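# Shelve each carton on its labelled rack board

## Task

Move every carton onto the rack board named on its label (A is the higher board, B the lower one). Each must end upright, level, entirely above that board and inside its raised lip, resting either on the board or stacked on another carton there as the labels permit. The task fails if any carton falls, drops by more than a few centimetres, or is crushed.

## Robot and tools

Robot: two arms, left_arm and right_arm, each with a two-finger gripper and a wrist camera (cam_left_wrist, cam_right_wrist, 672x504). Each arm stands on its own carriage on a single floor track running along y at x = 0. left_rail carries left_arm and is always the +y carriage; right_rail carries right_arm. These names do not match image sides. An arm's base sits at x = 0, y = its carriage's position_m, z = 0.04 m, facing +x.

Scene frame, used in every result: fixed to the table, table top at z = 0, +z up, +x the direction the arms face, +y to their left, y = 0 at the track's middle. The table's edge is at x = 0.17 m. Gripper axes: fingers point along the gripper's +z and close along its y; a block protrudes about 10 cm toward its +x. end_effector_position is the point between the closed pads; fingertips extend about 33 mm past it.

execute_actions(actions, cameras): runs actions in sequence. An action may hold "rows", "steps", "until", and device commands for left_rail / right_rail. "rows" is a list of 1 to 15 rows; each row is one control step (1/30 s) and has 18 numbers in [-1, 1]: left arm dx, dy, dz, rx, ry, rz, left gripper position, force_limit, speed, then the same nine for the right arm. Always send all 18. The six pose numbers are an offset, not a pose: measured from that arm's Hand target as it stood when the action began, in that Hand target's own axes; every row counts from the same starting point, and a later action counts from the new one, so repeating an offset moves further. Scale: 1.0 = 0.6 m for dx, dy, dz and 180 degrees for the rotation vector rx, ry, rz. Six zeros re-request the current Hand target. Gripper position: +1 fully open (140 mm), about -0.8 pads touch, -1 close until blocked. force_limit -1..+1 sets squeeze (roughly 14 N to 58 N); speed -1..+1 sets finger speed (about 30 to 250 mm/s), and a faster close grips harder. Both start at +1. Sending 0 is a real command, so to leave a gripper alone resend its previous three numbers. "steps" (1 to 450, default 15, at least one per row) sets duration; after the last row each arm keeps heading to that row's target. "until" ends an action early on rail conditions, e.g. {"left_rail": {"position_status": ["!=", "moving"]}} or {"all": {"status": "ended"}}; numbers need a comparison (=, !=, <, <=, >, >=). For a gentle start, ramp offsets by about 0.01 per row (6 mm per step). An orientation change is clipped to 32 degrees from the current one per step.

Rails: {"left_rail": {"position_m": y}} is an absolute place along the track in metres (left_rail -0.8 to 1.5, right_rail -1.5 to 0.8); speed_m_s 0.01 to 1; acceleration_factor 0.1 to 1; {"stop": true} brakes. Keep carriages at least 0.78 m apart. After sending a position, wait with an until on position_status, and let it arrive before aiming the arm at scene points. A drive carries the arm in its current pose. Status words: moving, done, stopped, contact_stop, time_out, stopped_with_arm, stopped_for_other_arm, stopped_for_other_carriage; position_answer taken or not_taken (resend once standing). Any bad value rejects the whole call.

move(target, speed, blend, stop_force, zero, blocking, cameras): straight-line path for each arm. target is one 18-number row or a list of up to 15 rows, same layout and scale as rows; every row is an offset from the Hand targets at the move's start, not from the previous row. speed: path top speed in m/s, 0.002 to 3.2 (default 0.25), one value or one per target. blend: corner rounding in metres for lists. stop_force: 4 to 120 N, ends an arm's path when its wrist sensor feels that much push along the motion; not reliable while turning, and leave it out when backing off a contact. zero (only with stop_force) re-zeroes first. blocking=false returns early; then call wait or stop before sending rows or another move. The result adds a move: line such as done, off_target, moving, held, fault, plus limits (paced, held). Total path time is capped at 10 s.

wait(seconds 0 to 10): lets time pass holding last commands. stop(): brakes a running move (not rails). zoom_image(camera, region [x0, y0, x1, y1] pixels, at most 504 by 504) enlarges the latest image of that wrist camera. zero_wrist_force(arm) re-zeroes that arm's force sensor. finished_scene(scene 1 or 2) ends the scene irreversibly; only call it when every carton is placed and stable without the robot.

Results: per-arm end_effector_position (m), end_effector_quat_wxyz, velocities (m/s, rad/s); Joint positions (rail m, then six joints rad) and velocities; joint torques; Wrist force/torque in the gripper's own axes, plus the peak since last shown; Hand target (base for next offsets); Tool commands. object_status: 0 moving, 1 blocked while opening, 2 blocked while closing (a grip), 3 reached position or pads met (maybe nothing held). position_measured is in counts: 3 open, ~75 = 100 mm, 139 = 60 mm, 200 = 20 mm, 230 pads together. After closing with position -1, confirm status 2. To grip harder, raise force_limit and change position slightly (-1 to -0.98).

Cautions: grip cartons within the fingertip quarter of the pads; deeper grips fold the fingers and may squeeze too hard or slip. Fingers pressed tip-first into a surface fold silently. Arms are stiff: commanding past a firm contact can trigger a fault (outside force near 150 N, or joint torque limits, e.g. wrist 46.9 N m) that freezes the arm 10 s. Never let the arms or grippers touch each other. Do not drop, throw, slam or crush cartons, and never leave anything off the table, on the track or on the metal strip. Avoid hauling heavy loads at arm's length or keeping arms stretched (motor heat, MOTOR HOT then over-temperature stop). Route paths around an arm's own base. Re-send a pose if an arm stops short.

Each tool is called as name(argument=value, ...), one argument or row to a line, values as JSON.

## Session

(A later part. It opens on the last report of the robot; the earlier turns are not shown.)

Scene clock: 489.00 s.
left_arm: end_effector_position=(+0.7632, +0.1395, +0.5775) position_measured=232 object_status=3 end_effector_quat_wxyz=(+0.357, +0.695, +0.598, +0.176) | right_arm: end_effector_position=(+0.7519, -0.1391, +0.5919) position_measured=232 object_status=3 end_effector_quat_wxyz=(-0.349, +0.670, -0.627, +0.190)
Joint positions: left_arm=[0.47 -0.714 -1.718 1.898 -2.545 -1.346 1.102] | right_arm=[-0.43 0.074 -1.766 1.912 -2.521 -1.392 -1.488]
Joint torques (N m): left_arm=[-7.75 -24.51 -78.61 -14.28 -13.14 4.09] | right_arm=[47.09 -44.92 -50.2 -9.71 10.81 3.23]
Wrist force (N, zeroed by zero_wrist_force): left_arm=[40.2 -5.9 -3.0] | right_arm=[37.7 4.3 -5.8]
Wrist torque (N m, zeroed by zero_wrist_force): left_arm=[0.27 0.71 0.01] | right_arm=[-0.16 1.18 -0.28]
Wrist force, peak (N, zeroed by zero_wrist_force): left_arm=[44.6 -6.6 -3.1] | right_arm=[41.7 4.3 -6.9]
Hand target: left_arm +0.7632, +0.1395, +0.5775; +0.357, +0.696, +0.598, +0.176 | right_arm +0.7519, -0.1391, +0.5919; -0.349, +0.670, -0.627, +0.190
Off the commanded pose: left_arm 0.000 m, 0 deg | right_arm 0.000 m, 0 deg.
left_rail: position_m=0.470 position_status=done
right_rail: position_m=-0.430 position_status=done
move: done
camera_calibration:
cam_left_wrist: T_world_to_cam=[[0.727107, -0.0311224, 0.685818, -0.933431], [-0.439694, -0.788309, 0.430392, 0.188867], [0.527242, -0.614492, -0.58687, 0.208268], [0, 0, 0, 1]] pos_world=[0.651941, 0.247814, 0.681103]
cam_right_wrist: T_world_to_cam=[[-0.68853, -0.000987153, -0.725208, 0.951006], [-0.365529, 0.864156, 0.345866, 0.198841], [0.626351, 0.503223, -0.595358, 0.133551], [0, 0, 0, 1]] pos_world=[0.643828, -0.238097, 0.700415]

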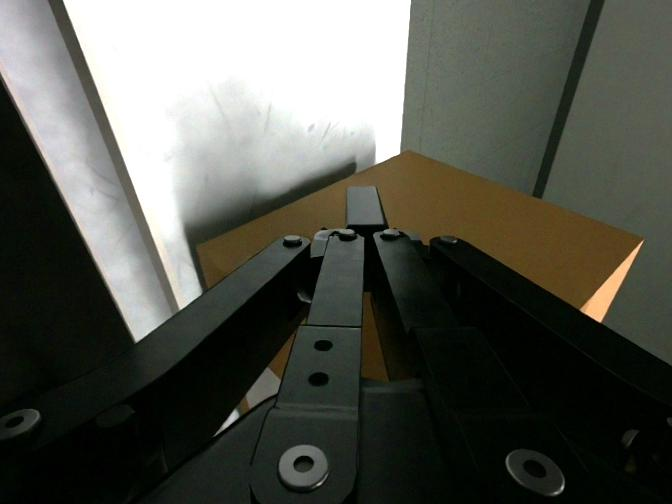

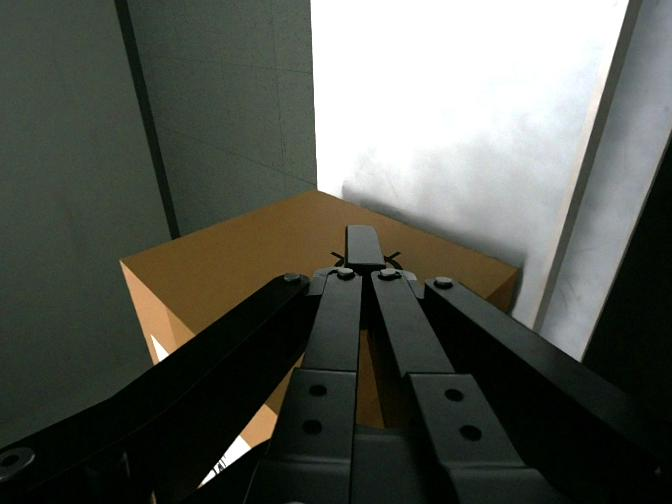

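move(
  target=[0.00915, -0.03536, 0.03415, 0, 0, 0, -1, -0.5, -0.5, 0.00915, 0.03536, 0.03415, 0, 0, 0, -1, -0.5, -0.5],
  speed=0.01,
  stop_force=6,
  cameras=["all"],
)

Scene clock: 497.50 s.
left_arm: end_effector_position=(+0.7632, +0.1395, +0.5531) position_measured=232 object_status=3 end_effector_quat_wxyz=(+0.357, +0.696, +0.598, +0.176) | right_arm: end_effector_position=(+0.7519, -0.1391, +0.5676) position_measured=232 object_status=3 end_effector_quat_wxyz=(-0.349, +0.670, -0.627, +0.190)
Joint positions: left_arm=[0.47 -0.714 -1.71 1.934 -2.59 -1.346 1.102] | right_arm=[-0.43 0.074 -1.758 1.95 -2.565 -1.392 -1.488]
Joint torques (N m): left_arm=[-18.38 -43.11 -71.84 -7.48 -12.22 2.71] | right_arm=[42.41 -38.49 -71.82 -4.28 17.46 2.22]
Wrist force (N, zeroed by zero_wrist_force): left_arm=[39.0 0.4 -9.4] | right_arm=[36.2 -0.8 -10.5]
Wrist torque (N m, zeroed by zero_wrist_force): left_arm=[0.15 0.56 -0.07] | right_arm=[-0.09 1.05 -0.19]
Wrist force, peak (N, zeroed by zero_wrist_force): left_arm=[39.8 1.9 -14.6] | right_arm=[39.0 4.5 -5.9]
Hand target: left_arm +0.7632, +0.1395, +0.5531; +0.357, +0.696, +0.598, +0.176 (not the last commanded pose) | right_arm +0.7519, -0.1391, +0.5676; -0.350, +0.670, -0.627, +0.190 (not the last commanded pose)
Off the commanded pose: left_arm 0.006 m, 0 deg | right_arm 0.006 m, 0 deg.
left_rail: position_m=0.470 position_status=done
right_rail: position_m=-0.430 position_status=done
move: contact (left_arm, right_arm)
camera_calibration:
cam_left_wrist: T_world_to_cam=[[0.727042, -0.0312395, 0.685882, -0.916667], [-0.439889, -0.788203, 0.430387, 0.199473], [0.527169, -0.614622, -0.586799, 0.193982], [0, 0, 0, 1]] pos_world=[0.651941, 0.247814, 0.656703]
cam_right_wrist: T_world_to_cam=[[-0.688449, -0.000761683, -0.725285, 0.93351], [-0.365302, 0.864262, 0.345841, 0.207106], [0.626572, 0.503042, -0.595278, 0.118903], [0, 0, 0, 1]] pos_world=[0.643829, -0.238096, 0.676215]

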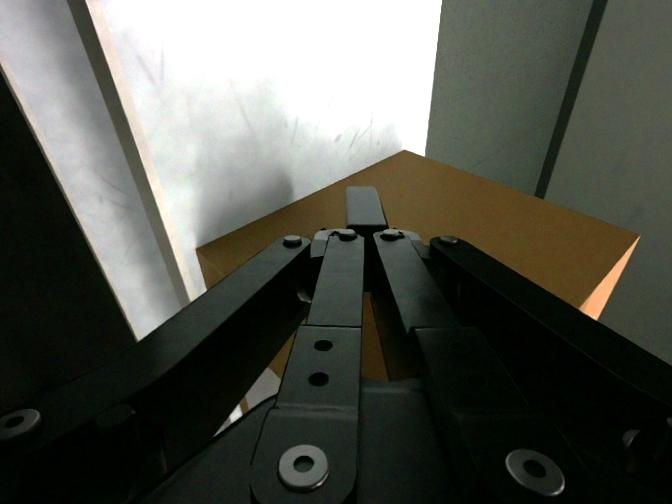

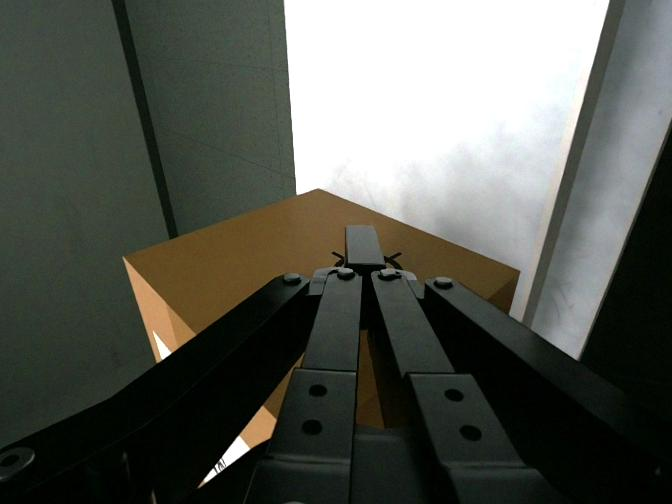

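zoom_image(
  camera="cam_left_wrist",
  region=[130, 130, 430, 300],
)

zoom_image(
  camera="cam_right_wrist",
  region=[270, 160, 570, 330],
)

Scaled by 1.680 from the camera's 672x504 image, which has a finer 960x720 frame.

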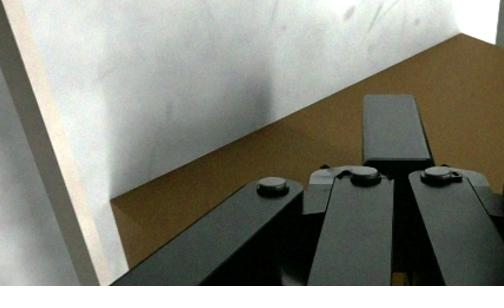

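Scaled by 1.680 from the camera's 672x504 image, which has a finer 960x720 frame.

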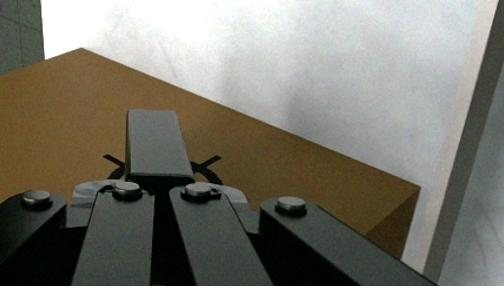

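move(
  target=[
    [0.0032, -0.0001, -0.001, 0, 0, 0, -1, -0.5, -0.5, 0.0032, -0.0001, -0.0008, 0, 0, 0, -1, -0.5, -0.5],
    [0.0319, -0.001, -0.0096, 0, 0, 0, -1, -0.5, -0.5, 0.0324, -0.001, -0.0077, 0, 0, 0, -1, -0.5, -0.5],
    [0.05, -0.001, -0.3, 0, 0, 0, -1, -0.5, -0.5, 0.05, -0.001, -0.3, 0, 0, 0, -1, -0.5, -0.5],
  ],
  speed=[0.005, 0.03, 0.2],
  cameras=["all"],
)

Scene clock: 519.50 s.
left_arm: end_effector_position=(+0.6486, +0.2199, +0.6700) position_measured=232 object_status=3 end_effector_quat_wxyz=(+0.357, +0.696, +0.598, +0.176) | right_arm: end_effector_position=(+0.6318, -0.2096, +0.6855) position_measured=232 object_status=3 end_effector_quat_wxyz=(-0.349, +0.670, -0.627, +0.190)
Joint positions: left_arm=[0.47 -0.749 -1.98 1.919 -2.299 -1.321 1.077] | right_arm=[-0.43 -0.082 -2.028 1.917 -2.236 -1.281 -1.6]
Joint torques (N m): left_arm=[-14.9 -29.56 -65.72 -3.85 2.42 -3.55] | right_arm=[-16.3 -24.08 -71.79 -3.27 4.33 -2.68]
Wrist force (N, zeroed by zero_wrist_force): left_arm=[0.7 0.7 0.5] | right_arm=[1.4 -1.6 -1.0]
Wrist torque (N m, zeroed by zero_wrist_force): left_arm=[0.15 -0.18 0.20] | right_arm=[-0.34 -0.31 0.00]
Wrist force, peak (N, zeroed by zero_wrist_force): left_arm=[39.4 -0.2 -9.4] | right_arm=[36.7 -0.9 -10.7]
Hand target: left_arm +0.6486, +0.2199, +0.6701; +0.357, +0.696, +0.598, +0.176 | right_arm +0.6318, -0.2097, +0.6855; -0.350, +0.670, -0.627, +0.190
Off the commanded pose: left_arm 0.000 m, 0 deg | right_arm 0.000 m, 0 deg.
left_rail: position_m=0.470 position_status=done
right_rail: position_m=-0.430 position_status=done
move: done
camera_calibration:
cam_left_wrist: T_world_to_cam=[[0.727041, -0.0312421, 0.685883, -0.911016], [-0.439891, -0.788203, 0.430385, 0.162124], [0.527169, -0.614622, -0.586799, 0.372408], [0, 0, 0, 1]] pos_world=[0.537341, 0.328214, 0.773603]
cam_right_wrist: T_world_to_cam=[[-0.688449, -0.000761683, -0.725285, 0.936212], [-0.365302, 0.864262, 0.345841, 0.183424], [0.626572, 0.503042, -0.595278, 0.299742], [0, 0, 0, 1]] pos_world=[0.523729, -0.308596, 0.794015]

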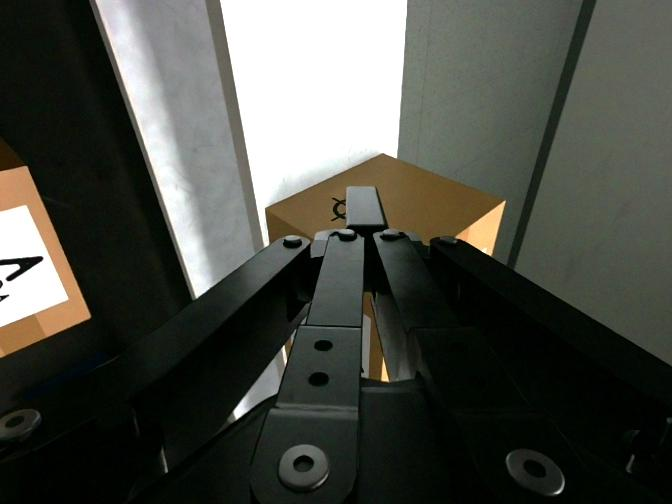

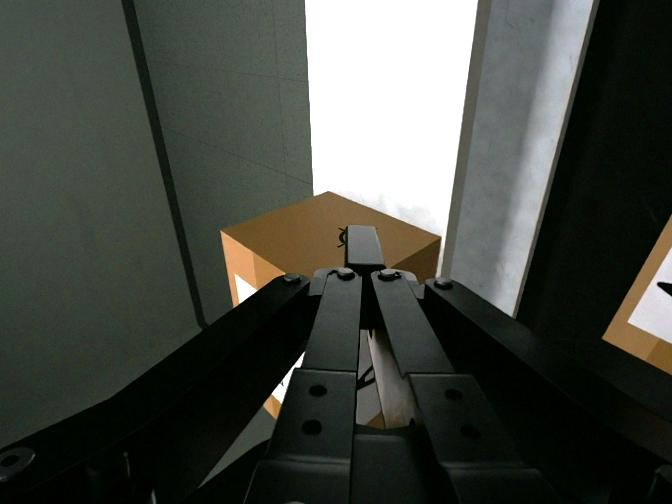

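move(
  target=[0.0503, -0.8382, 0.2283, 0, 0, 0, -1, -0.5, -0.5, 0.0722, 0.8533, 0.249, 0, 0, 0, -1, -0.5, -0.5],
  speed=0.3,
  cameras=["all"],
)

zoom_image(
  camera="cam_left_wrist",
  region=[180, 60, 500, 320],
)

zoom_image(
  camera="cam_right_wrist",
  region=[180, 100, 500, 360],
)

Scene clock: 550.17 s.
left_arm: end_effector_position=(+0.3922, +0.2242, +0.2153) position_measured=232 object_status=3 end_effector_quat_wxyz=(+0.357, +0.696, +0.598, +0.175) | right_arm: end_effector_position=(+0.4016, -0.2010, +0.2475) position_measured=232 object_status=3 end_effector_quat_wxyz=(-0.348, +0.670, -0.627, +0.191)
Joint positions: left_arm=[0.47 -1.645 -2.651 2.828 -2.081 -0.808 0.211] | right_arm=[-0.43 -0.148 -2.467 2.834 -2.698 -1.238 -1.65]
Joint torques (N m): left_arm=[-18.02 16.6 -63.02 -2.84 4 -3.49] | right_arm=[18.55 25.46 -67.82 -6.44 -3.48 3.07]
Wrist force (N, zeroed by zero_wrist_force): left_arm=[0.9 0.6 0.2] | right_arm=[1.8 -1.4 -0.4]
Wrist torque (N m, zeroed by zero_wrist_force): left_arm=[0.13 -0.23 0.23] | right_arm=[-0.26 -0.41 -0.14]
Wrist force, peak (N, zeroed by zero_wrist_force): left_arm=[0.5 3.3 -1.0] | right_arm=[2.0 13.4 2.5]
Hand target: left_arm +0.3921, +0.2242, +0.2153; +0.357, +0.696, +0.598, +0.176 | right_arm +0.4016, -0.2010, +0.2475; -0.348, +0.670, -0.627, +0.191 (not the last commanded pose)
Off the commanded pose: left_arm 0.000 m, 0 deg | right_arm 0.040 m, 0 deg.
left_rail: position_m=0.470 position_status=done
right_rail: position_m=-0.430 position_status=done
move: held (right_arm; a check stopped the path); limits=held
pose unreachable (right arm): on one or more control steps of this call, first in action 0 (counted from 0), this arm could not follow its commanded pose, so it was not sent that pose on those steps. It may still have moved: this result reports where it is.
cause: moving toward the commanded pose would bring two parts of the arm too close to each other (joints 4 (elbow) and 5 (wrist 1) lie between them).
camera_calibration:
cam_left_wrist: T_world_to_cam=[[0.727322, -0.0313977, 0.685578, -0.41267], [-0.439926, -0.788055, 0.430621, 0.248308], [0.526753, -0.614804, -0.586982, 0.243641], [0, 0, 0, 1]] pos_world=[0.281042, 0.332515, 0.319004]
cam_right_wrist: T_world_to_cam=[[-0.689678, -0.0015532, -0.724115, 0.46013], [-0.364026, 0.865193, 0.344858, 0.243269], [0.625963, 0.501437, -0.59727, 0.179362], [0, 0, 0, 1]] pos_world=[0.293623, -0.299699, 0.356421]

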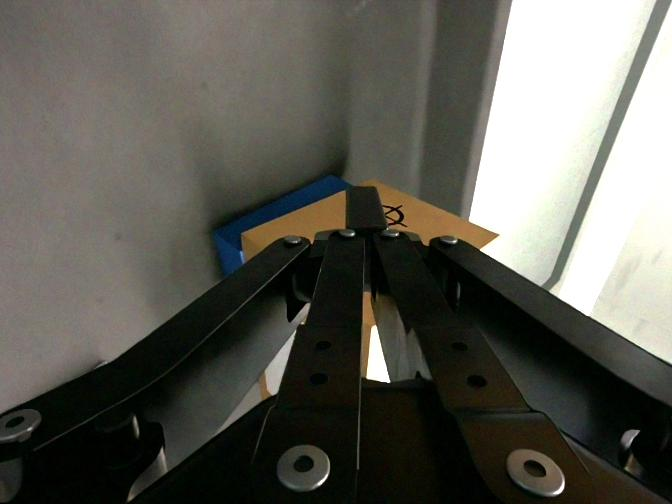

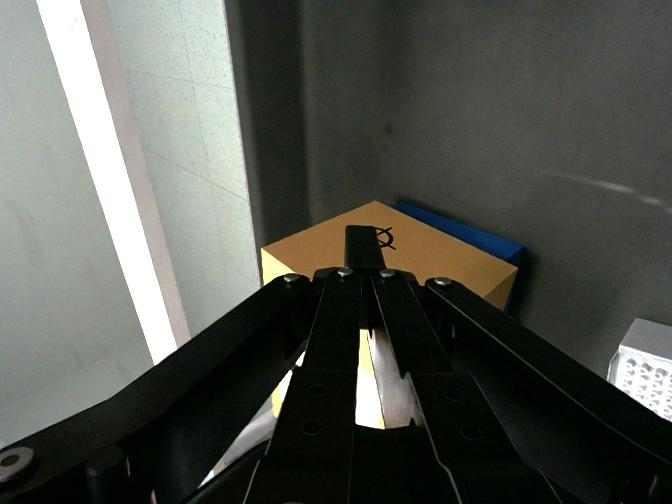

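Scaled by 1.575 from the camera's 672x504 image, which has a finer 960x720 frame.

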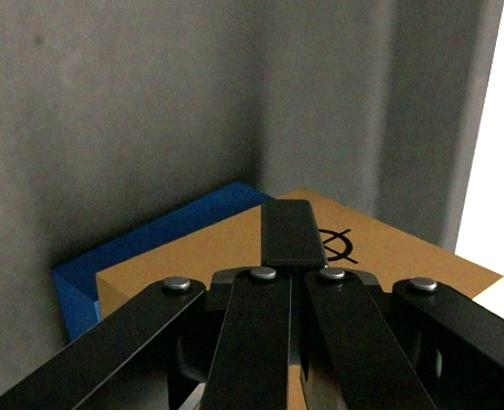

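Scaled by 1.575 from the camera's 672x504 image, which has a finer 960x720 frame.

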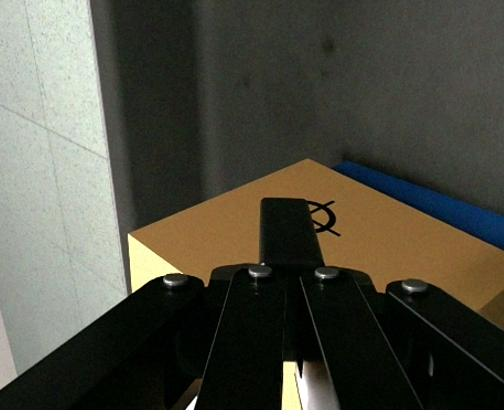

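move(
  target=[0, 0, 0, 0, 0, 0, -1, -0.5, -0.5, -0.061, -0.2357, -0.2277, 0, 0, 0, -1, -0.5, -0.5],
  speed=0.25,
)

execute_actions(
  actions=[
    {"right_rail": {"position_m": -0.6}, "steps": 200, "until": {"right_rail": {"position_status": ["!=", "moving"]}}},
  ],
)

Scene clock: 562.93 s.
left_arm: end_effector_position=(+0.3922, +0.2242, +0.2153) position_measured=232 object_status=3 end_effector_quat_wxyz=(+0.357, +0.696, +0.598, +0.175) | right_arm: end_effector_position=(+0.4020, -0.2006, +0.4474) position_measured=232 object_status=3 end_effector_quat_wxyz=(-0.348, +0.670, -0.627, +0.191)
Joint positions: left_arm=[0.47 -1.645 -2.651 2.828 -2.08 -0.808 0.21] | right_arm=[-0.43 -0.144 -2.566 2.489 -2.255 -1.24 -1.648]
Joint torques (N m): left_arm=[-16.38 13.81 -63.81 -2.92 3.91 -3.69] | right_arm=[-20 11.68 -71.19 -3.08 4.56 -2.74]
Wrist force (N, zeroed by zero_wrist_force): left_arm=[0.7 0.3 0.2] | right_arm=[1.7 -1.3 -0.9]
Wrist torque (N m, zeroed by zero_wrist_force): left_arm=[0.08 -0.18 0.23] | right_arm=[-0.26 -0.36 0.02]
Wrist force, peak (N, zeroed by zero_wrist_force): left_arm=[1.2 0.9 0.1] | right_arm=[1.3 -2.9 -2.7]
Hand target: left_arm +0.3922, +0.2242, +0.2153; +0.357, +0.696, +0.598, +0.175 | right_arm +0.4020, -0.2007, +0.4475; -0.348, +0.670, -0.627, +0.191
Off the commanded pose: left_arm 0.000 m, 0 deg | right_arm 0.000 m, 0 deg.
left_rail: position_m=0.470 position_status=done
right_rail: position_m=-0.430 position_status=done
move: done

Scene clock: 564.07 s.
left_arm: end_effector_position=(+0.3922, +0.2242, +0.2153) position_measured=232 object_status=3 end_effector_quat_wxyz=(+0.357, +0.696, +0.598, +0.175) | right_arm: end_effector_position=(+0.4020, -0.3706, +0.4475) position_measured=232 object_status=3 end_effector_quat_wxyz=(-0.348, +0.670, -0.627, +0.191)
Joint positions: left_arm=[0.47 -1.645 -2.651 2.828 -2.08 -0.808 0.21] | right_arm=[-0.6 -0.145 -2.566 2.489 -2.255 -1.24 -1.648]
Joint torques (N m): left_arm=[-15.04 15.28 -62.96 -2.89 3.86 -3.51] | right_arm=[-13.28 14.07 -68.72 -2.99 4.32 -2.81]
Wrist force (N, zeroed by zero_wrist_force): left_arm=[0.9 0.4 0.4] | right_arm=[2.1 -1.4 -0.8]
Wrist torque (N m, zeroed by zero_wrist_force): left_arm=[0.09 -0.22 0.23] | right_arm=[-0.27 -0.45 0.02]
Wrist force, peak (N, zeroed by zero_wrist_force): left_arm=[0.8 1.1 0.4] | right_arm=[3.7 -1.5 -1.4]
Hand target: left_arm +0.3922, +0.2242, +0.2153; +0.357, +0.696, +0.598, +0.175 | right_arm +0.4020, -0.3706, +0.4475; -0.348, +0.670, -0.627, +0.191
Tool commands: left_gripper/position=-1.0 left_gripper/force_limit=-0.5 left_gripper/speed=-0.5 right_gripper/position=-1.0 right_gripper/force_limit=-0.5 right_gripper/speed=-0.5
Off the commanded pose: left_arm 0.000 m, 0 deg | right_arm 0.000 m, 0 deg.
left_rail: position_m=0.470 position_status=done
right_rail: position_m=-0.600 position_status=done

move(
  target=[0.0017, 0.1378, 0.0875, 0, 0, 0, -1, -0.5, -0.5, -0.2072, 0.1782, 0.3864, 0, 0, 0, -1, -0.5, -0.5],
  speed=0.25,
  cameras=["all"],
)

zoom_image(
  camera="cam_left_wrist",
  region=[120, 100, 440, 360],
)

zoom_image(
  camera="cam_right_wrist",
  region=[280, 100, 600, 360],
)

Scene clock: 573.07 s.
left_arm: end_effector_position=(+0.4861, +0.2076, +0.2377) position_measured=232 object_status=3 end_effector_quat_wxyz=(+0.357, +0.696, +0.598, +0.175) | right_arm: end_effector_position=(+0.4693, -0.1938, +0.2359) position_measured=232 object_status=3 end_effector_quat_wxyz=(-0.348, +0.670, -0.627, +0.191)
Joint positions: left_arm=[0.47 -1.175 -2.049 2.747 -2.922 -1.037 0.731] | right_arm=[-0.6 0.506 -1.696 2.592 -3.274 -1.708 -1.189]
Joint torques (N m): left_arm=[16.37 13.27 -53.64 -6.54 -2.19 3.62] | right_arm=[18.62 -10.34 -52.92 -7.25 -4.65 2.64]
Wrist force (N, zeroed by zero_wrist_force): left_arm=[0.6 0.7 0.6] | right_arm=[1.8 -1.4 -1.0]
Wrist torque (N m, zeroed by zero_wrist_force): left_arm=[0.16 -0.14 -0.01] | right_arm=[-0.28 -0.45 -0.17]
Wrist force, peak (N, zeroed by zero_wrist_force): left_arm=[1.3 0.8 0.8] | right_arm=[2.8 -2.7 -2.9]
Hand target: left_arm +0.4861, +0.2076, +0.2377; +0.357, +0.696, +0.598, +0.175 | right_arm +0.4693, -0.1937, +0.2358; -0.348, +0.670, -0.627, +0.191
Off the commanded pose: left_arm 0.000 m, 0 deg | right_arm 0.000 m, 0 deg.
left_rail: position_m=0.470 position_status=done
right_rail: position_m=-0.600 position_status=done
move: done
camera_calibration:
cam_left_wrist: T_world_to_cam=[[0.727322, -0.0313977, 0.685578, -0.49677], [-0.439926, -0.788055, 0.430621, 0.266845], [0.526753, -0.614804, -0.586982, 0.197175], [0, 0, 0, 1]] pos_world=[0.374842, 0.315915, 0.341404]
cam_right_wrist: T_world_to_cam=[[-0.689678, -0.00155341, -0.724114, 0.498432], [-0.36408, 0.865149, 0.344909, 0.265587], [0.625931, 0.501512, -0.59724, 0.126419], [0, 0, 0, 1]] pos_world=[0.361323, -0.292399, 0.344821]

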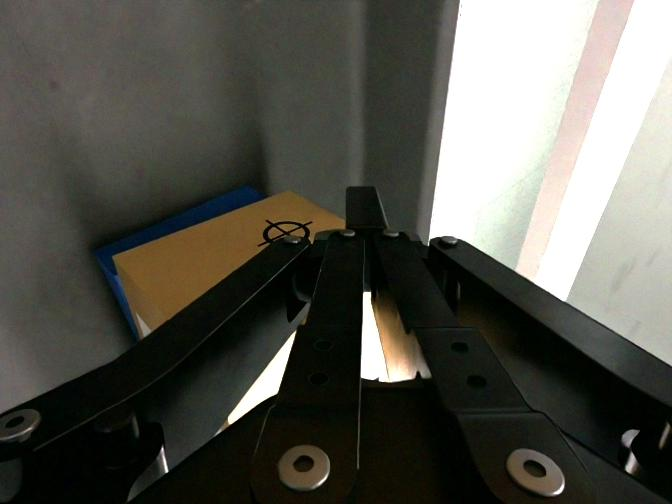

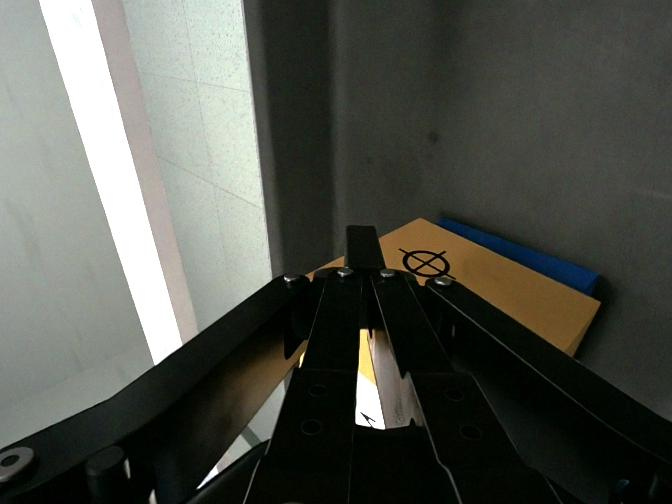

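Scaled by 1.575 from the camera's 672x504 image, which has a finer 960x720 frame.

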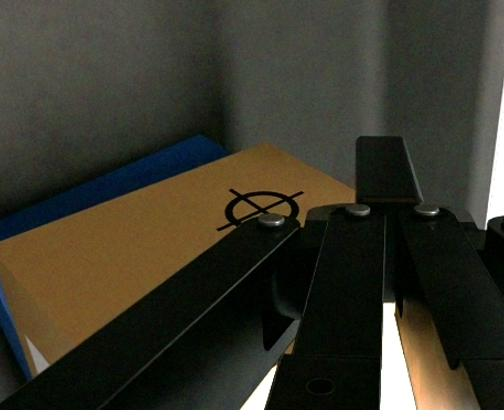

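Scaled by 1.575 from the camera's 672x504 image, which has a finer 960x720 frame.

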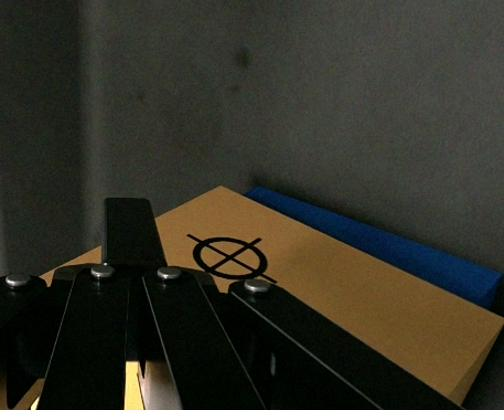

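move(
  target=[-0.0203, -0.0865, 0.188, 0, 0, 0, -1, -0.5, -0.5, -0.0128, 0.0818, 0.1508, 0, 0, 0, -1, -0.5, -0.5],
  speed=0.15,
  cameras=["all"],
)

zero_wrist_force(
  arm="left_arm",
)

zero_wrist_force(
  arm="right_arm",
)

move(
  target=[-0.0638, 0.002, 0.0191, 0, 0, 0, -1, -0.5, -0.5, -0.0648, 0.002, 0.0153, 0, 0, 0, -1, -0.5, -0.5],
  speed=0.015,
  stop_force=10,
  cameras=["all"],
)

Scene clock: 584.93 s.
left_arm: end_effector_position=(+0.5225, +0.1651, +0.1262) position_measured=232 object_status=3 end_effector_quat_wxyz=(+0.357, +0.696, +0.598, +0.175) | right_arm: end_effector_position=(+0.4961, -0.1642, +0.1406) position_measured=232 object_status=3 end_effector_quat_wxyz=(-0.348, +0.670, -0.627, +0.191)
Joint positions: left_arm=[0.47 -1.12 -1.479 2.757 -3.527 -1.071 0.781] | right_arm=[-0.6 0.538 -1.373 2.58 -3.581 -1.731 -1.167]
Joint torques (N m): left_arm=[18.52 -16.83 -29.83 -7.27 -1.55 3.72] | right_arm=[18.01 -28.87 -37.57 -7.18 -4.79 2.55]
Wrist force (N, zeroed by zero_wrist_force): left_arm=[0.0 0.4 0.7] | right_arm=[1.8 -1.3 -0.9]
Wrist torque (N m, zeroed by zero_wrist_force): left_arm=[0.07 -0.03 -0.01] | right_arm=[-0.27 -0.45 -0.14]
Wrist force, peak (N, zeroed by zero_wrist_force): left_arm=[0.3 2.0 -1.8] | right_arm=[1.9 -2.1 -2.6]
Hand target: left_arm +0.5225, +0.1651, +0.1262; +0.357, +0.696, +0.598, +0.175 | right_arm +0.4961, -0.1642, +0.1406; -0.348, +0.670, -0.627, +0.191
Off the commanded pose: left_arm 0.000 m, 0 deg | right_arm 0.000 m, 0 deg.
left_rail: position_m=0.470 position_status=done
right_rail: position_m=-0.600 position_status=done
move: done
camera_calibration:
cam_left_wrist: T_world_to_cam=[[0.727322, -0.0313977, 0.685578, -0.448137], [-0.439926, -0.788055, 0.430621, 0.297381], [0.526753, -0.614804, -0.586982, 0.0864231], [0, 0, 0, 1]] pos_world=[0.411242, 0.273415, 0.229904]
cam_right_wrist: T_world_to_cam=[[-0.689678, -0.0015532, -0.724115, 0.447954], [-0.364026, 0.865193, 0.344858, 0.282695], [0.625963, 0.501437, -0.59727, 0.0379077], [0, 0, 0, 1]] pos_world=[0.388123, -0.262899, 0.249521]

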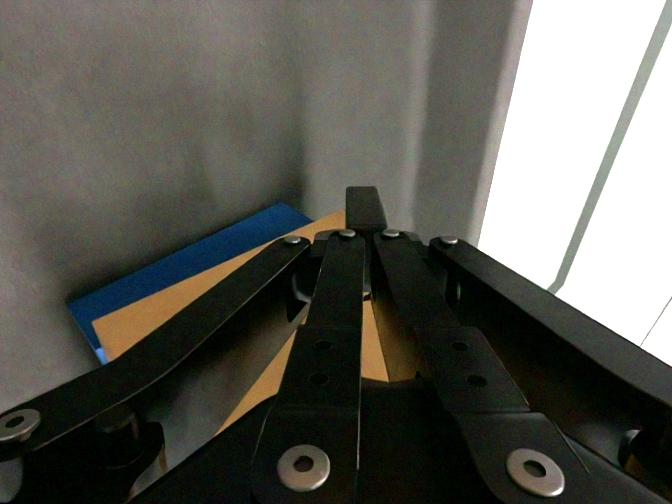

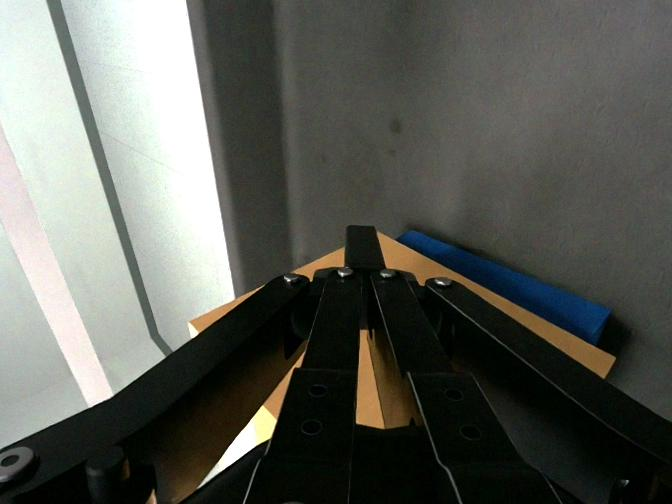

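Wrist force sensor zeroed.

Wrist force sensor zeroed.

Scene clock: 587.90 s.
left_arm: end_effector_position=(+0.5225, +0.1390, +0.1262) position_measured=232 object_status=3 end_effector_quat_wxyz=(+0.357, +0.696, +0.598, +0.175) | right_arm: end_effector_position=(+0.4961, -0.1383, +0.1406) position_measured=232 object_status=3 end_effector_quat_wxyz=(-0.348, +0.670, -0.627, +0.191)
Joint positions: left_arm=[0.47 -1.154 -1.464 2.728 -3.499 -1.05 0.751] | right_arm=[-0.6 0.591 -1.35 2.54 -3.558 -1.768 -1.13]
Joint torques (N m): left_arm=[14.1 -44.51 -14.6 -8.51 -3.34 3.64] | right_arm=[-15.4 -51.87 -14.32 -6.59 5.57 -3.33]
Wrist force (N, zeroed by zero_wrist_force): left_arm=[11.2 -0.7 -4.6] | right_arm=[9.3 -1.7 -5.8]
Wrist torque (N m, zeroed by zero_wrist_force): left_arm=[0.00 0.05 0.25] | right_arm=[0.08 0.31 0.18]
Wrist force, peak (N, zeroed by zero_wrist_force): left_arm=[19.8 1.7 -13.2] | right_arm=[19.2 -1.8 -13.1]
Hand target: left_arm +0.5225, +0.1390, +0.1262; +0.357, +0.696, +0.598, +0.176 (not the last commanded pose) | right_arm +0.4961, -0.1383, +0.1406; -0.348, +0.670, -0.627, +0.191 (not the last commanded pose)
Off the commanded pose: left_arm 0.014 m, 0 deg | right_arm 0.014 m, 0 deg.
left_rail: position_m=0.470 position_status=done
right_rail: position_m=-0.600 position_status=done
move: contact (left_arm, right_arm)
camera_calibration:
cam_left_wrist: T_world_to_cam=[[0.727294, -0.0314508, 0.685605, -0.448939], [-0.439932, -0.788101, 0.43053, 0.276847], [0.526786, -0.614742, -0.587018, 0.070356], [0, 0, 0, 1]] pos_world=[0.411242, 0.247315, 0.229904]
cam_right_wrist: T_world_to_cam=[[-0.689635, -0.00151852, -0.724155, 0.447992], [-0.364002, 0.865211, 0.344836, 0.260272], [0.626023, 0.501406, -0.597233, 0.0247077], [0, 0, 0, 1]] pos_world=[0.388223, -0.236898, 0.249421]

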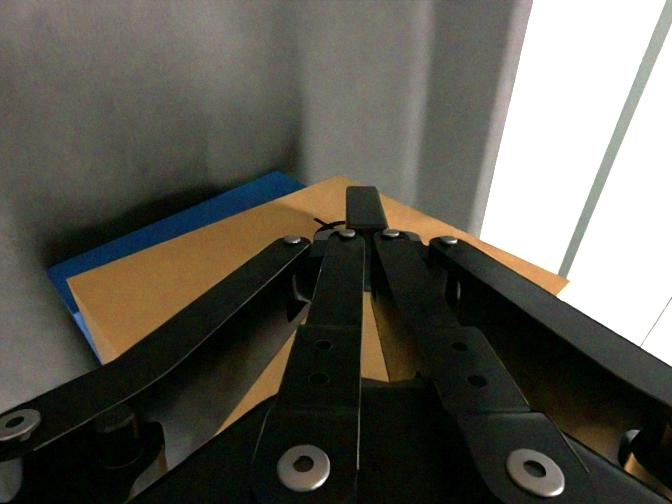

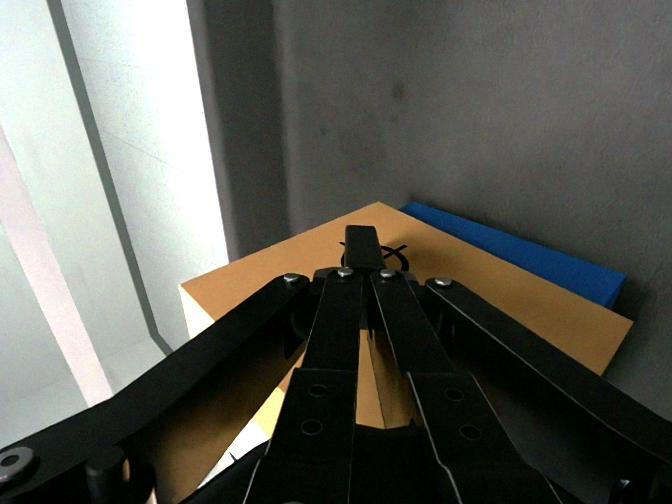

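move(
  target=[
    [-0.0013, 0, 0.0004, 0, 0, 0, -1, -0.5, -0.5, -0.0013, 0, 0.0003, 0, 0, 0, -1, -0.5, -0.5],
    [-0.0059, 0.0177, -0.0167, 0, 0, 0, -1, -0.5, -0.5, -0.0059, -0.0177, -0.0168, 0, 0, 0, -1, -0.5, -0.5],
  ],
  speed=0.015,
  cameras=["all"],
)

Scene clock: 594.87 s.
left_arm: end_effector_position=(+0.5225, +0.1382, +0.1412) position_measured=232 object_status=3 end_effector_quat_wxyz=(+0.357, +0.696, +0.598, +0.176) | right_arm: end_effector_position=(+0.4962, -0.1375, +0.1556) position_measured=232 object_status=3 end_effector_quat_wxyz=(-0.348, +0.670, -0.627, +0.191)
Joint positions: left_arm=[0.47 -1.155 -1.52 2.72 -3.433 -1.049 0.75] | right_arm=[-0.6 0.592 -1.389 2.533 -3.512 -1.77 -1.129]
Joint torques (N m): left_arm=[-30.47 -44.84 -53.33 -9.94 -5.27 -3.41] | right_arm=[30.17 -53.37 -57.35 -7.44 7.83 2.9]
Wrist force (N, zeroed by zero_wrist_force): left_arm=[28.1 -5.9 1.1] | right_arm=[24.8 6.4 -2.4]
Wrist torque (N m, zeroed by zero_wrist_force): left_arm=[0.08 0.38 0.34] | right_arm=[-0.12 0.88 -0.07]
Wrist force, peak (N, zeroed by zero_wrist_force): left_arm=[28.3 -5.4 0.6] | right_arm=[25.0 6.7 -2.2]
Hand target: left_arm +0.5225, +0.1382, +0.1412; +0.357, +0.696, +0.598, +0.176 | right_arm +0.4962, -0.1375, +0.1556; -0.348, +0.670, -0.627, +0.191
Off the commanded pose: left_arm 0.000 m, 0 deg | right_arm 0.000 m, 0 deg.
left_rail: position_m=0.470 position_status=done
right_rail: position_m=-0.600 position_status=done
move: done
camera_calibration:
cam_left_wrist: T_world_to_cam=[[0.727294, -0.0314508, 0.685605, -0.459248], [-0.439932, -0.788101, 0.43053, 0.269759], [0.526786, -0.614742, -0.587018, 0.0786694], [0, 0, 0, 1]] pos_world=[0.411242, 0.246515, 0.244904]
cam_right_wrist: T_world_to_cam=[[-0.689634, -0.00152117, -0.724157, 0.458927], [-0.363951, 0.865254, 0.344782, 0.254377], [0.626055, 0.501331, -0.597262, 0.0333026], [0, 0, 0, 1]] pos_world=[0.388223, -0.236098, 0.264521]

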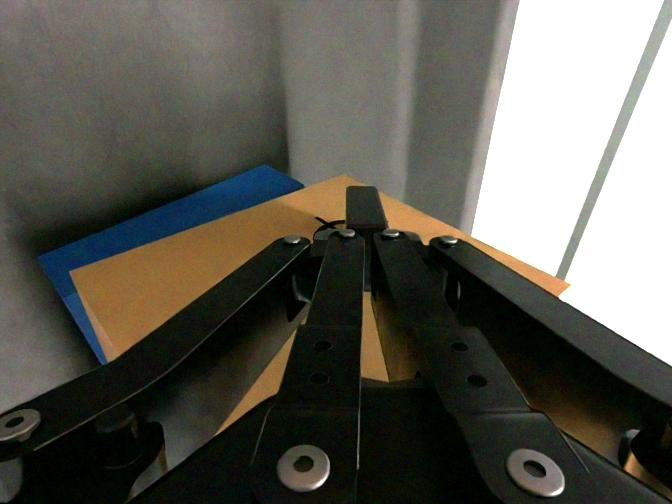

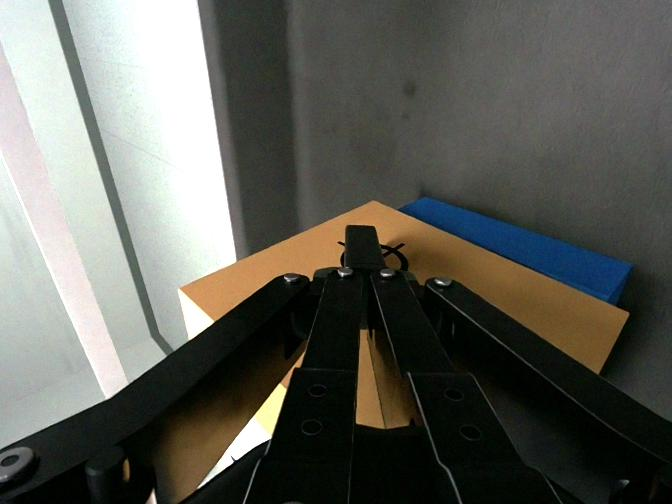

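move(
  target=[
    [-0.0013, 0, 0.0004, 0, 0, 0, -1, -0.5, -0.5, -0.0013, 0, 0.0003, 0, 0, 0, -1, -0.5, -0.5],
    [-0.0318, 0.1179, -0.1134, 0, 0, 0, -1, -0.5, -0.5, -0.0318, -0.1179, -0.1135, 0, 0, 0, -1, -0.5, -0.5],
  ],
  speed=0.06,
)

Scene clock: 602.57 s.
left_arm: end_effector_position=(+0.5225, +0.1374, +0.2411) position_measured=232 object_status=3 end_effector_quat_wxyz=(+0.357, +0.696, +0.598, +0.175) | right_arm: end_effector_position=(+0.4964, -0.1365, +0.2556) position_measured=232 object_status=3 end_effector_quat_wxyz=(-0.348, +0.670, -0.627, +0.191)
Joint positions: left_arm=[0.47 -1.156 -1.828 2.636 -3.042 -1.049 0.749] | right_arm=[-0.6 0.594 -1.618 2.468 -3.219 -1.771 -1.128]
Joint torques (N m): left_arm=[-44.6 -34.59 -84.24 -13.26 -8.41 -3.63] | right_arm=[35.17 -45.01 -80.21 -9.41 16.78 2.92]
Wrist force (N, zeroed by zero_wrist_force): left_arm=[54.6 -5.1 -3.6] | right_arm=[49.1 6.3 -10.9]
Wrist torque (N m, zeroed by zero_wrist_force): left_arm=[0.25 0.91 0.32] | right_arm=[-0.15 1.64 0.01]
Wrist force, peak (N, zeroed by zero_wrist_force): left_arm=[56.3 -4.5 -4.2] | right_arm=[50.7 5.1 -12.1]
Hand target: left_arm +0.5225, +0.1374, +0.2412; +0.357, +0.696, +0.598, +0.176 | right_arm +0.4964, -0.1365, +0.2556; -0.348, +0.670, -0.627, +0.191
Off the commanded pose: left_arm 0.000 m, 0 deg | right_arm 0.000 m, 0 deg.
left_rail: position_m=0.470 position_status=done
right_rail: position_m=-0.600 position_status=done
move: done

move(
  target=[-0.0546, 0.2121, -0.2051, 0, 0, 0, -1, -0.5, -0.5, -0.0546, -0.2121, -0.205, 0, 0, 0, -1, -0.5, -0.5],
  speed=0.08,
)

Scene clock: 612.20 s.
left_arm: end_effector_position=(+0.5225, +0.1376, +0.4211) position_measured=232 object_status=3 end_effector_quat_wxyz=(+0.357, +0.696, +0.598, +0.176) | right_arm: end_effector_position=(+0.4967, -0.1363, +0.4355) position_measured=232 object_status=3 end_effector_quat_wxyz=(-0.348, +0.670, -0.627, +0.191)
Joint positions: left_arm=[0.47 -1.155 -2.095 2.399 -2.538 -1.049 0.749] | right_arm=[-0.6 0.594 -1.864 2.267 -2.771 -1.771 -1.128]
Joint torques (N m): left_arm=[-53.88 -11.64 -92.62 -17.5 -12.35 -3.62] | right_arm=[11.58 -29.23 -91.44 -11.33 26.44 1.27]
Wrist force (N, zeroed by zero_wrist_force): left_arm=[73.9 -5.6 -6.8] | right_arm=[67.2 6.4 -16.7]
Wrist torque (N m, zeroed by zero_wrist_force): left_arm=[0.16 1.35 0.29] | right_arm=[-0.09 2.18 -0.08]
Wrist force, peak (N, zeroed by zero_wrist_force): left_arm=[74.8 -4.6 -7.5] | right_arm=[67.3 4.3 -18.2]
Hand target: left_arm +0.5225, +0.1376, +0.4212; +0.357, +0.696, +0.598, +0.176 | right_arm +0.4967, -0.1363, +0.4356; -0.348, +0.670, -0.627, +0.191
Off the commanded pose: left_arm 0.000 m, 0 deg | right_arm 0.000 m, 0 deg.
left_rail: position_m=0.470 position_status=done
right_rail: position_m=-0.600 position_status=done
move: done

move(
  target=[
    [0.001, 0, -0.0003, 0, 0, 0, -1, -0.5, -0.5, 0.001, 0, -0.0002, 0, 0, 0, -1, -0.5, -0.5],
    [-0.0539, 0.2121, -0.2053, 0, 0, 0, -1, -0.5, -0.5, -0.0539, -0.2121, -0.2052, 0, 0, 0, -1, -0.5, -0.5],
  ],
  speed=0.08,
)

Scene clock: 617.90 s.
left_arm: end_effector_position=(+0.5225, +0.1383, +0.6012) position_measured=232 object_status=3 end_effector_quat_wxyz=(+0.357, +0.696, +0.598, +0.176) | right_arm: end_effector_position=(+0.4970, -0.1366, +0.6155) position_measured=232 object_status=3 end_effector_quat_wxyz=(-0.348, +0.670, -0.627, +0.191)
Joint positions: left_arm=[0.47 -1.155 -2.145 2.101 -2.191 -1.049 0.75] | right_arm=[-0.6 0.593 -1.942 1.992 -2.418 -1.77 -1.128]
Joint torques (N m): left_arm=[-55.57 24.82 -84.44 -16.94 -13.27 -3.68] | right_arm=[54.9 -13.38 -85.18 -11.2 20.79 1.52]
Wrist force (N, zeroed by zero_wrist_force): left_arm=[78.8 -6.3 -7.6] | right_arm=[71.3 6.2 -17.8]
Wrist torque (N m, zeroed by zero_wrist_force): left_arm=[0.00 1.23 0.12] | right_arm=[-0.14 2.27 0.11]
Wrist force, peak (N, zeroed by zero_wrist_force): left_arm=[78.9 -5.8 -7.8] | right_arm=[71.3 6.2 -17.8]
Hand target: left_arm +0.5225, +0.1382, +0.6013; +0.357, +0.696, +0.598, +0.176 | right_arm +0.4970, -0.1366, +0.6156; -0.348, +0.670, -0.627, +0.191
Off the commanded pose: left_arm 0.000 m, 0 deg | right_arm 0.000 m, 0 deg.
left_rail: position_m=0.470 position_status=done
right_rail: position_m=-0.600 position_status=done
move: done

move(
  target=[
    [0.0013, 0, -0.0004, 0, 0, 0, -1, -0.5, -0.5, 0.0013, 0, -0.0003, 0, 0, 0, -1, -0.5, -0.5],
    [-0.1584, 0.0049, 0.0472, 0, 0, 0, -1, -0.5, -0.5, 0.1635, -0.0049, -0.0386, 0, 0, 0, -1, -0.5, -0.5],
  ],
  speed=0.06,
)

Scene clock: 626.93 s.
left_arm: end_effector_position=(+0.5224, +0.0390, +0.6014) position_measured=232 object_status=3 end_effector_quat_wxyz=(+0.357, +0.696, +0.598, +0.176) | right_arm: end_effector_position=(+0.4968, -0.2373, +0.6158) position_measured=232 object_status=3 end_effector_quat_wxyz=(-0.348, +0.670, -0.627, +0.191)
Joint positions: left_arm=[0.47 -1.251 -2.01 2.028 -2.205 -0.992 0.659] | right_arm=[-0.6 0.362 -2.098 2.078 -2.367 -1.603 -1.289]
Joint torques (N m): left_arm=[-44.51 8.13 -82.4 -17.98 -5.93 -3.52] | right_arm=[5.58 -13.76 -52.84 -7.6 21.21 -2.53]
Wrist force (N, zeroed by zero_wrist_force): left_arm=[52.8 -5.0 -3.5] | right_arm=[47.1 5.7 -10.6]
Wrist torque (N m, zeroed by zero_wrist_force): left_arm=[0.27 0.78 0.35] | right_arm=[-0.17 1.75 0.07]
Wrist force, peak (N, zeroed by zero_wrist_force): left_arm=[79.8 -5.9 -7.8] | right_arm=[72.1 6.5 -18.0]
Hand target: left_arm +0.5224, +0.0390, +0.6014; +0.357, +0.696, +0.598, +0.176 | right_arm +0.4968, -0.2374, +0.6158; -0.348, +0.670, -0.627, +0.191
Off the commanded pose: left_arm 0.000 m, 0 deg | right_arm 0.000 m, 0 deg.
left_rail: position_m=0.470 position_status=done
right_rail: position_m=-0.600 position_status=done
move: done

move(
  target=[-0.2074, 0.0064, 0.0622, 0, 0, 0, -1, -0.5, -0.5, 0.2108, -0.0064, -0.0498, 0, 0, 0, -1, -0.5, -0.5],
  speed=0.06,
)

Scene clock: 632.53 s.
left_arm: end_effector_position=(+0.5224, -0.0910, +0.6014) position_measured=232 object_status=3 end_effector_quat_wxyz=(+0.357, +0.696, +0.598, +0.175) | right_arm: end_effector_position=(+0.4967, -0.3674, +0.6160) position_measured=232 object_status=3 end_effector_quat_wxyz=(-0.348, +0.670, -0.627, +0.191)
Joint positions: left_arm=[0.47 -1.329 -1.819 1.898 -2.222 -0.948 0.581] | right_arm=[-0.6 -0.075 -2.287 2.143 -2.203 -1.288 -1.595]
Joint torques (N m): left_arm=[-43.16 -8 -84.25 -17.88 -4.46 -3.81] | right_arm=[4.21 -7.44 -49.67 -4.8 23.02 -3.15]
Wrist force (N, zeroed by zero_wrist_force): left_arm=[52.7 -5.3 -3.5] | right_arm=[47.3 6.0 -10.6]
Wrist torque (N m, zeroed by zero_wrist_force): left_arm=[0.20 0.73 0.36] | right_arm=[-0.09 1.55 0.10]
Wrist force, peak (N, zeroed by zero_wrist_force): left_arm=[56.5 -5.6 -4.2] | right_arm=[51.2 5.8 -12.0]
Hand target: left_arm +0.5224, -0.0910, +0.6014; +0.357, +0.696, +0.598, +0.176 | right_arm +0.4967, -0.3674, +0.6160; -0.348, +0.670, -0.627, +0.191
Off the commanded pose: left_arm 0.000 m, 0 deg | right_arm 0.000 m, 0 deg.
left_rail: position_m=0.470 position_status=done
right_rail: position_m=-0.600 position_status=done
move: done

move(
  target=[-0.2154, 0.0067, 0.0646, 0, 0, 0, -1, -0.5, -0.5, 0.2189, -0.0067, -0.0518, 0, 0, 0, -1, -0.5, -0.5],
  speed=0.06,
  cameras=["all"],
)

Scene clock: 638.97 s.
left_arm: end_effector_position=(+0.5225, -0.2260, +0.6014) position_measured=232 object_status=3 end_effector_quat_wxyz=(+0.357, +0.696, +0.598, +0.175) | right_arm: end_effector_position=(+0.4965, -0.5024, +0.6163) position_measured=232 object_status=3 end_effector_quat_wxyz=(-0.348, +0.670, -0.627, +0.191)
Joint positions: left_arm=[0.47 -1.379 -1.616 1.722 -2.217 -0.922 0.529] | right_arm=[-0.6 -0.652 -2.412 2.131 -1.831 -0.926 -2.104]
Joint torques (N m): left_arm=[-44.4 -24.78 -85.21 -14.76 -4.02 -3.73] | right_arm=[8.67 -7.69 -72.81 -0.13 23.2 -2.5]
Wrist force (N, zeroed by zero_wrist_force): left_arm=[54.6 -5.6 -4.2] | right_arm=[48.8 5.1 -11.2]
Wrist torque (N m, zeroed by zero_wrist_force): left_arm=[0.17 0.79 0.36] | right_arm=[-0.26 1.61 0.13]
Wrist force, peak (N, zeroed by zero_wrist_force): left_arm=[58.5 -5.3 -4.3] | right_arm=[52.5 5.5 -12.0]
Hand target: left_arm +0.5225, -0.2260, +0.6014; +0.357, +0.696, +0.598, +0.176 | right_arm +0.4965, -0.5024, +0.6163; -0.348, +0.670, -0.627, +0.191
Off the commanded pose: left_arm 0.000 m, 0 deg | right_arm 0.000 m, 0 deg.
left_rail: position_m=0.470 position_status=done
right_rail: position_m=-0.600 position_status=done
move: done
camera_calibration:
cam_left_wrist: T_world_to_cam=[[0.727294, -0.0314508, 0.685605, -0.786218], [-0.439932, -0.788101, 0.43053, -0.215398], [0.526786, -0.614742, -0.587018, 0.124926], [0, 0, 0, 1]] pos_world=[0.411242, -0.117685, 0.705104]
cam_right_wrist: T_world_to_cam=[[-0.689634, -0.00152117, -0.724157, 0.792198], [-0.363951, 0.865254, 0.344782, 0.411376], [0.626055, 0.501331, -0.597262, 0.491209], [0, 0, 0, 1]] pos_world=[0.388523, -0.600998, 0.725221]

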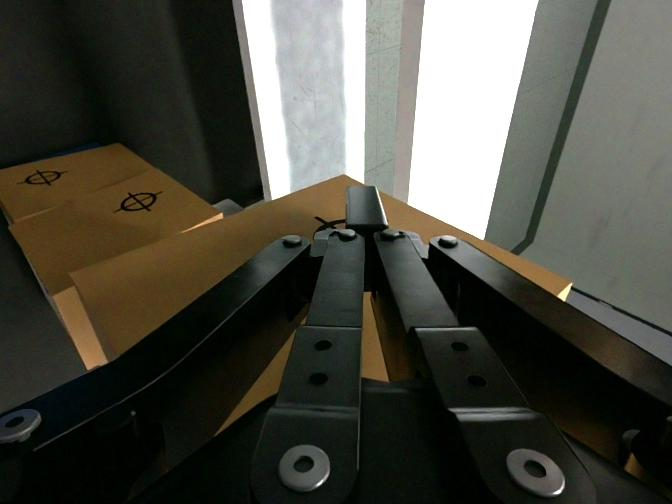

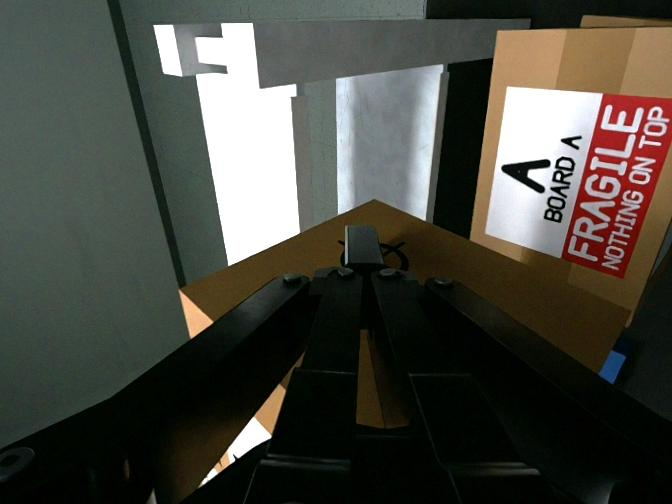

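move(
  target=[0.0159, 0.1779, 0.1798, 0, 0, 0, -1, -0.5, -0.5, 0.0761, -0.1779, 0.1637, 0, 0, 0, -1, -0.5, -0.5],
  speed=0.06,
)

Scene clock: 650.90 s.
left_arm: end_effector_position=(+0.6724, -0.2509, +0.6014) position_measured=232 object_status=3 end_effector_quat_wxyz=(+0.357, +0.696, +0.598, +0.176) | right_arm: end_effector_position=(+0.6463, -0.5276, +0.6161) position_measured=232 object_status=3 end_effector_quat_wxyz=(-0.348, +0.670, -0.627, +0.191)
Joint positions: left_arm=[0.47 -1.182 -1.437 1.553 -2.338 -1.033 0.725] | right_arm=[-0.6 -0.451 -2.072 2.04 -2.192 -1.04 -1.904]
Joint torques (N m): left_arm=[-16.48 -42.86 -83.22 -17.02 -11.2 3.35] | right_arm=[45.39 -10.16 -75.42 -6.15 15.44 2.94]
Wrist force (N, zeroed by zero_wrist_force): left_arm=[50.4 -5.0 -2.8] | right_arm=[45.0 5.4 -9.9]
Wrist torque (N m, zeroed by zero_wrist_force): left_arm=[0.32 0.78 0.10] | right_arm=[-0.32 1.53 -0.14]
Wrist force, peak (N, zeroed by zero_wrist_force): left_arm=[54.9 -5.5 -3.7] | right_arm=[49.1 6.0 -11.7]
Hand target: left_arm +0.6725, -0.2509, +0.6014; +0.357, +0.696, +0.598, +0.176 | right_arm +0.6464, -0.5276, +0.6161; -0.348, +0.670, -0.627, +0.191
Off the commanded pose: left_arm 0.000 m, 0 deg | right_arm 0.000 m, 0 deg.
left_rail: position_m=0.470 position_status=done
right_rail: position_m=-0.600 position_status=done
move: done


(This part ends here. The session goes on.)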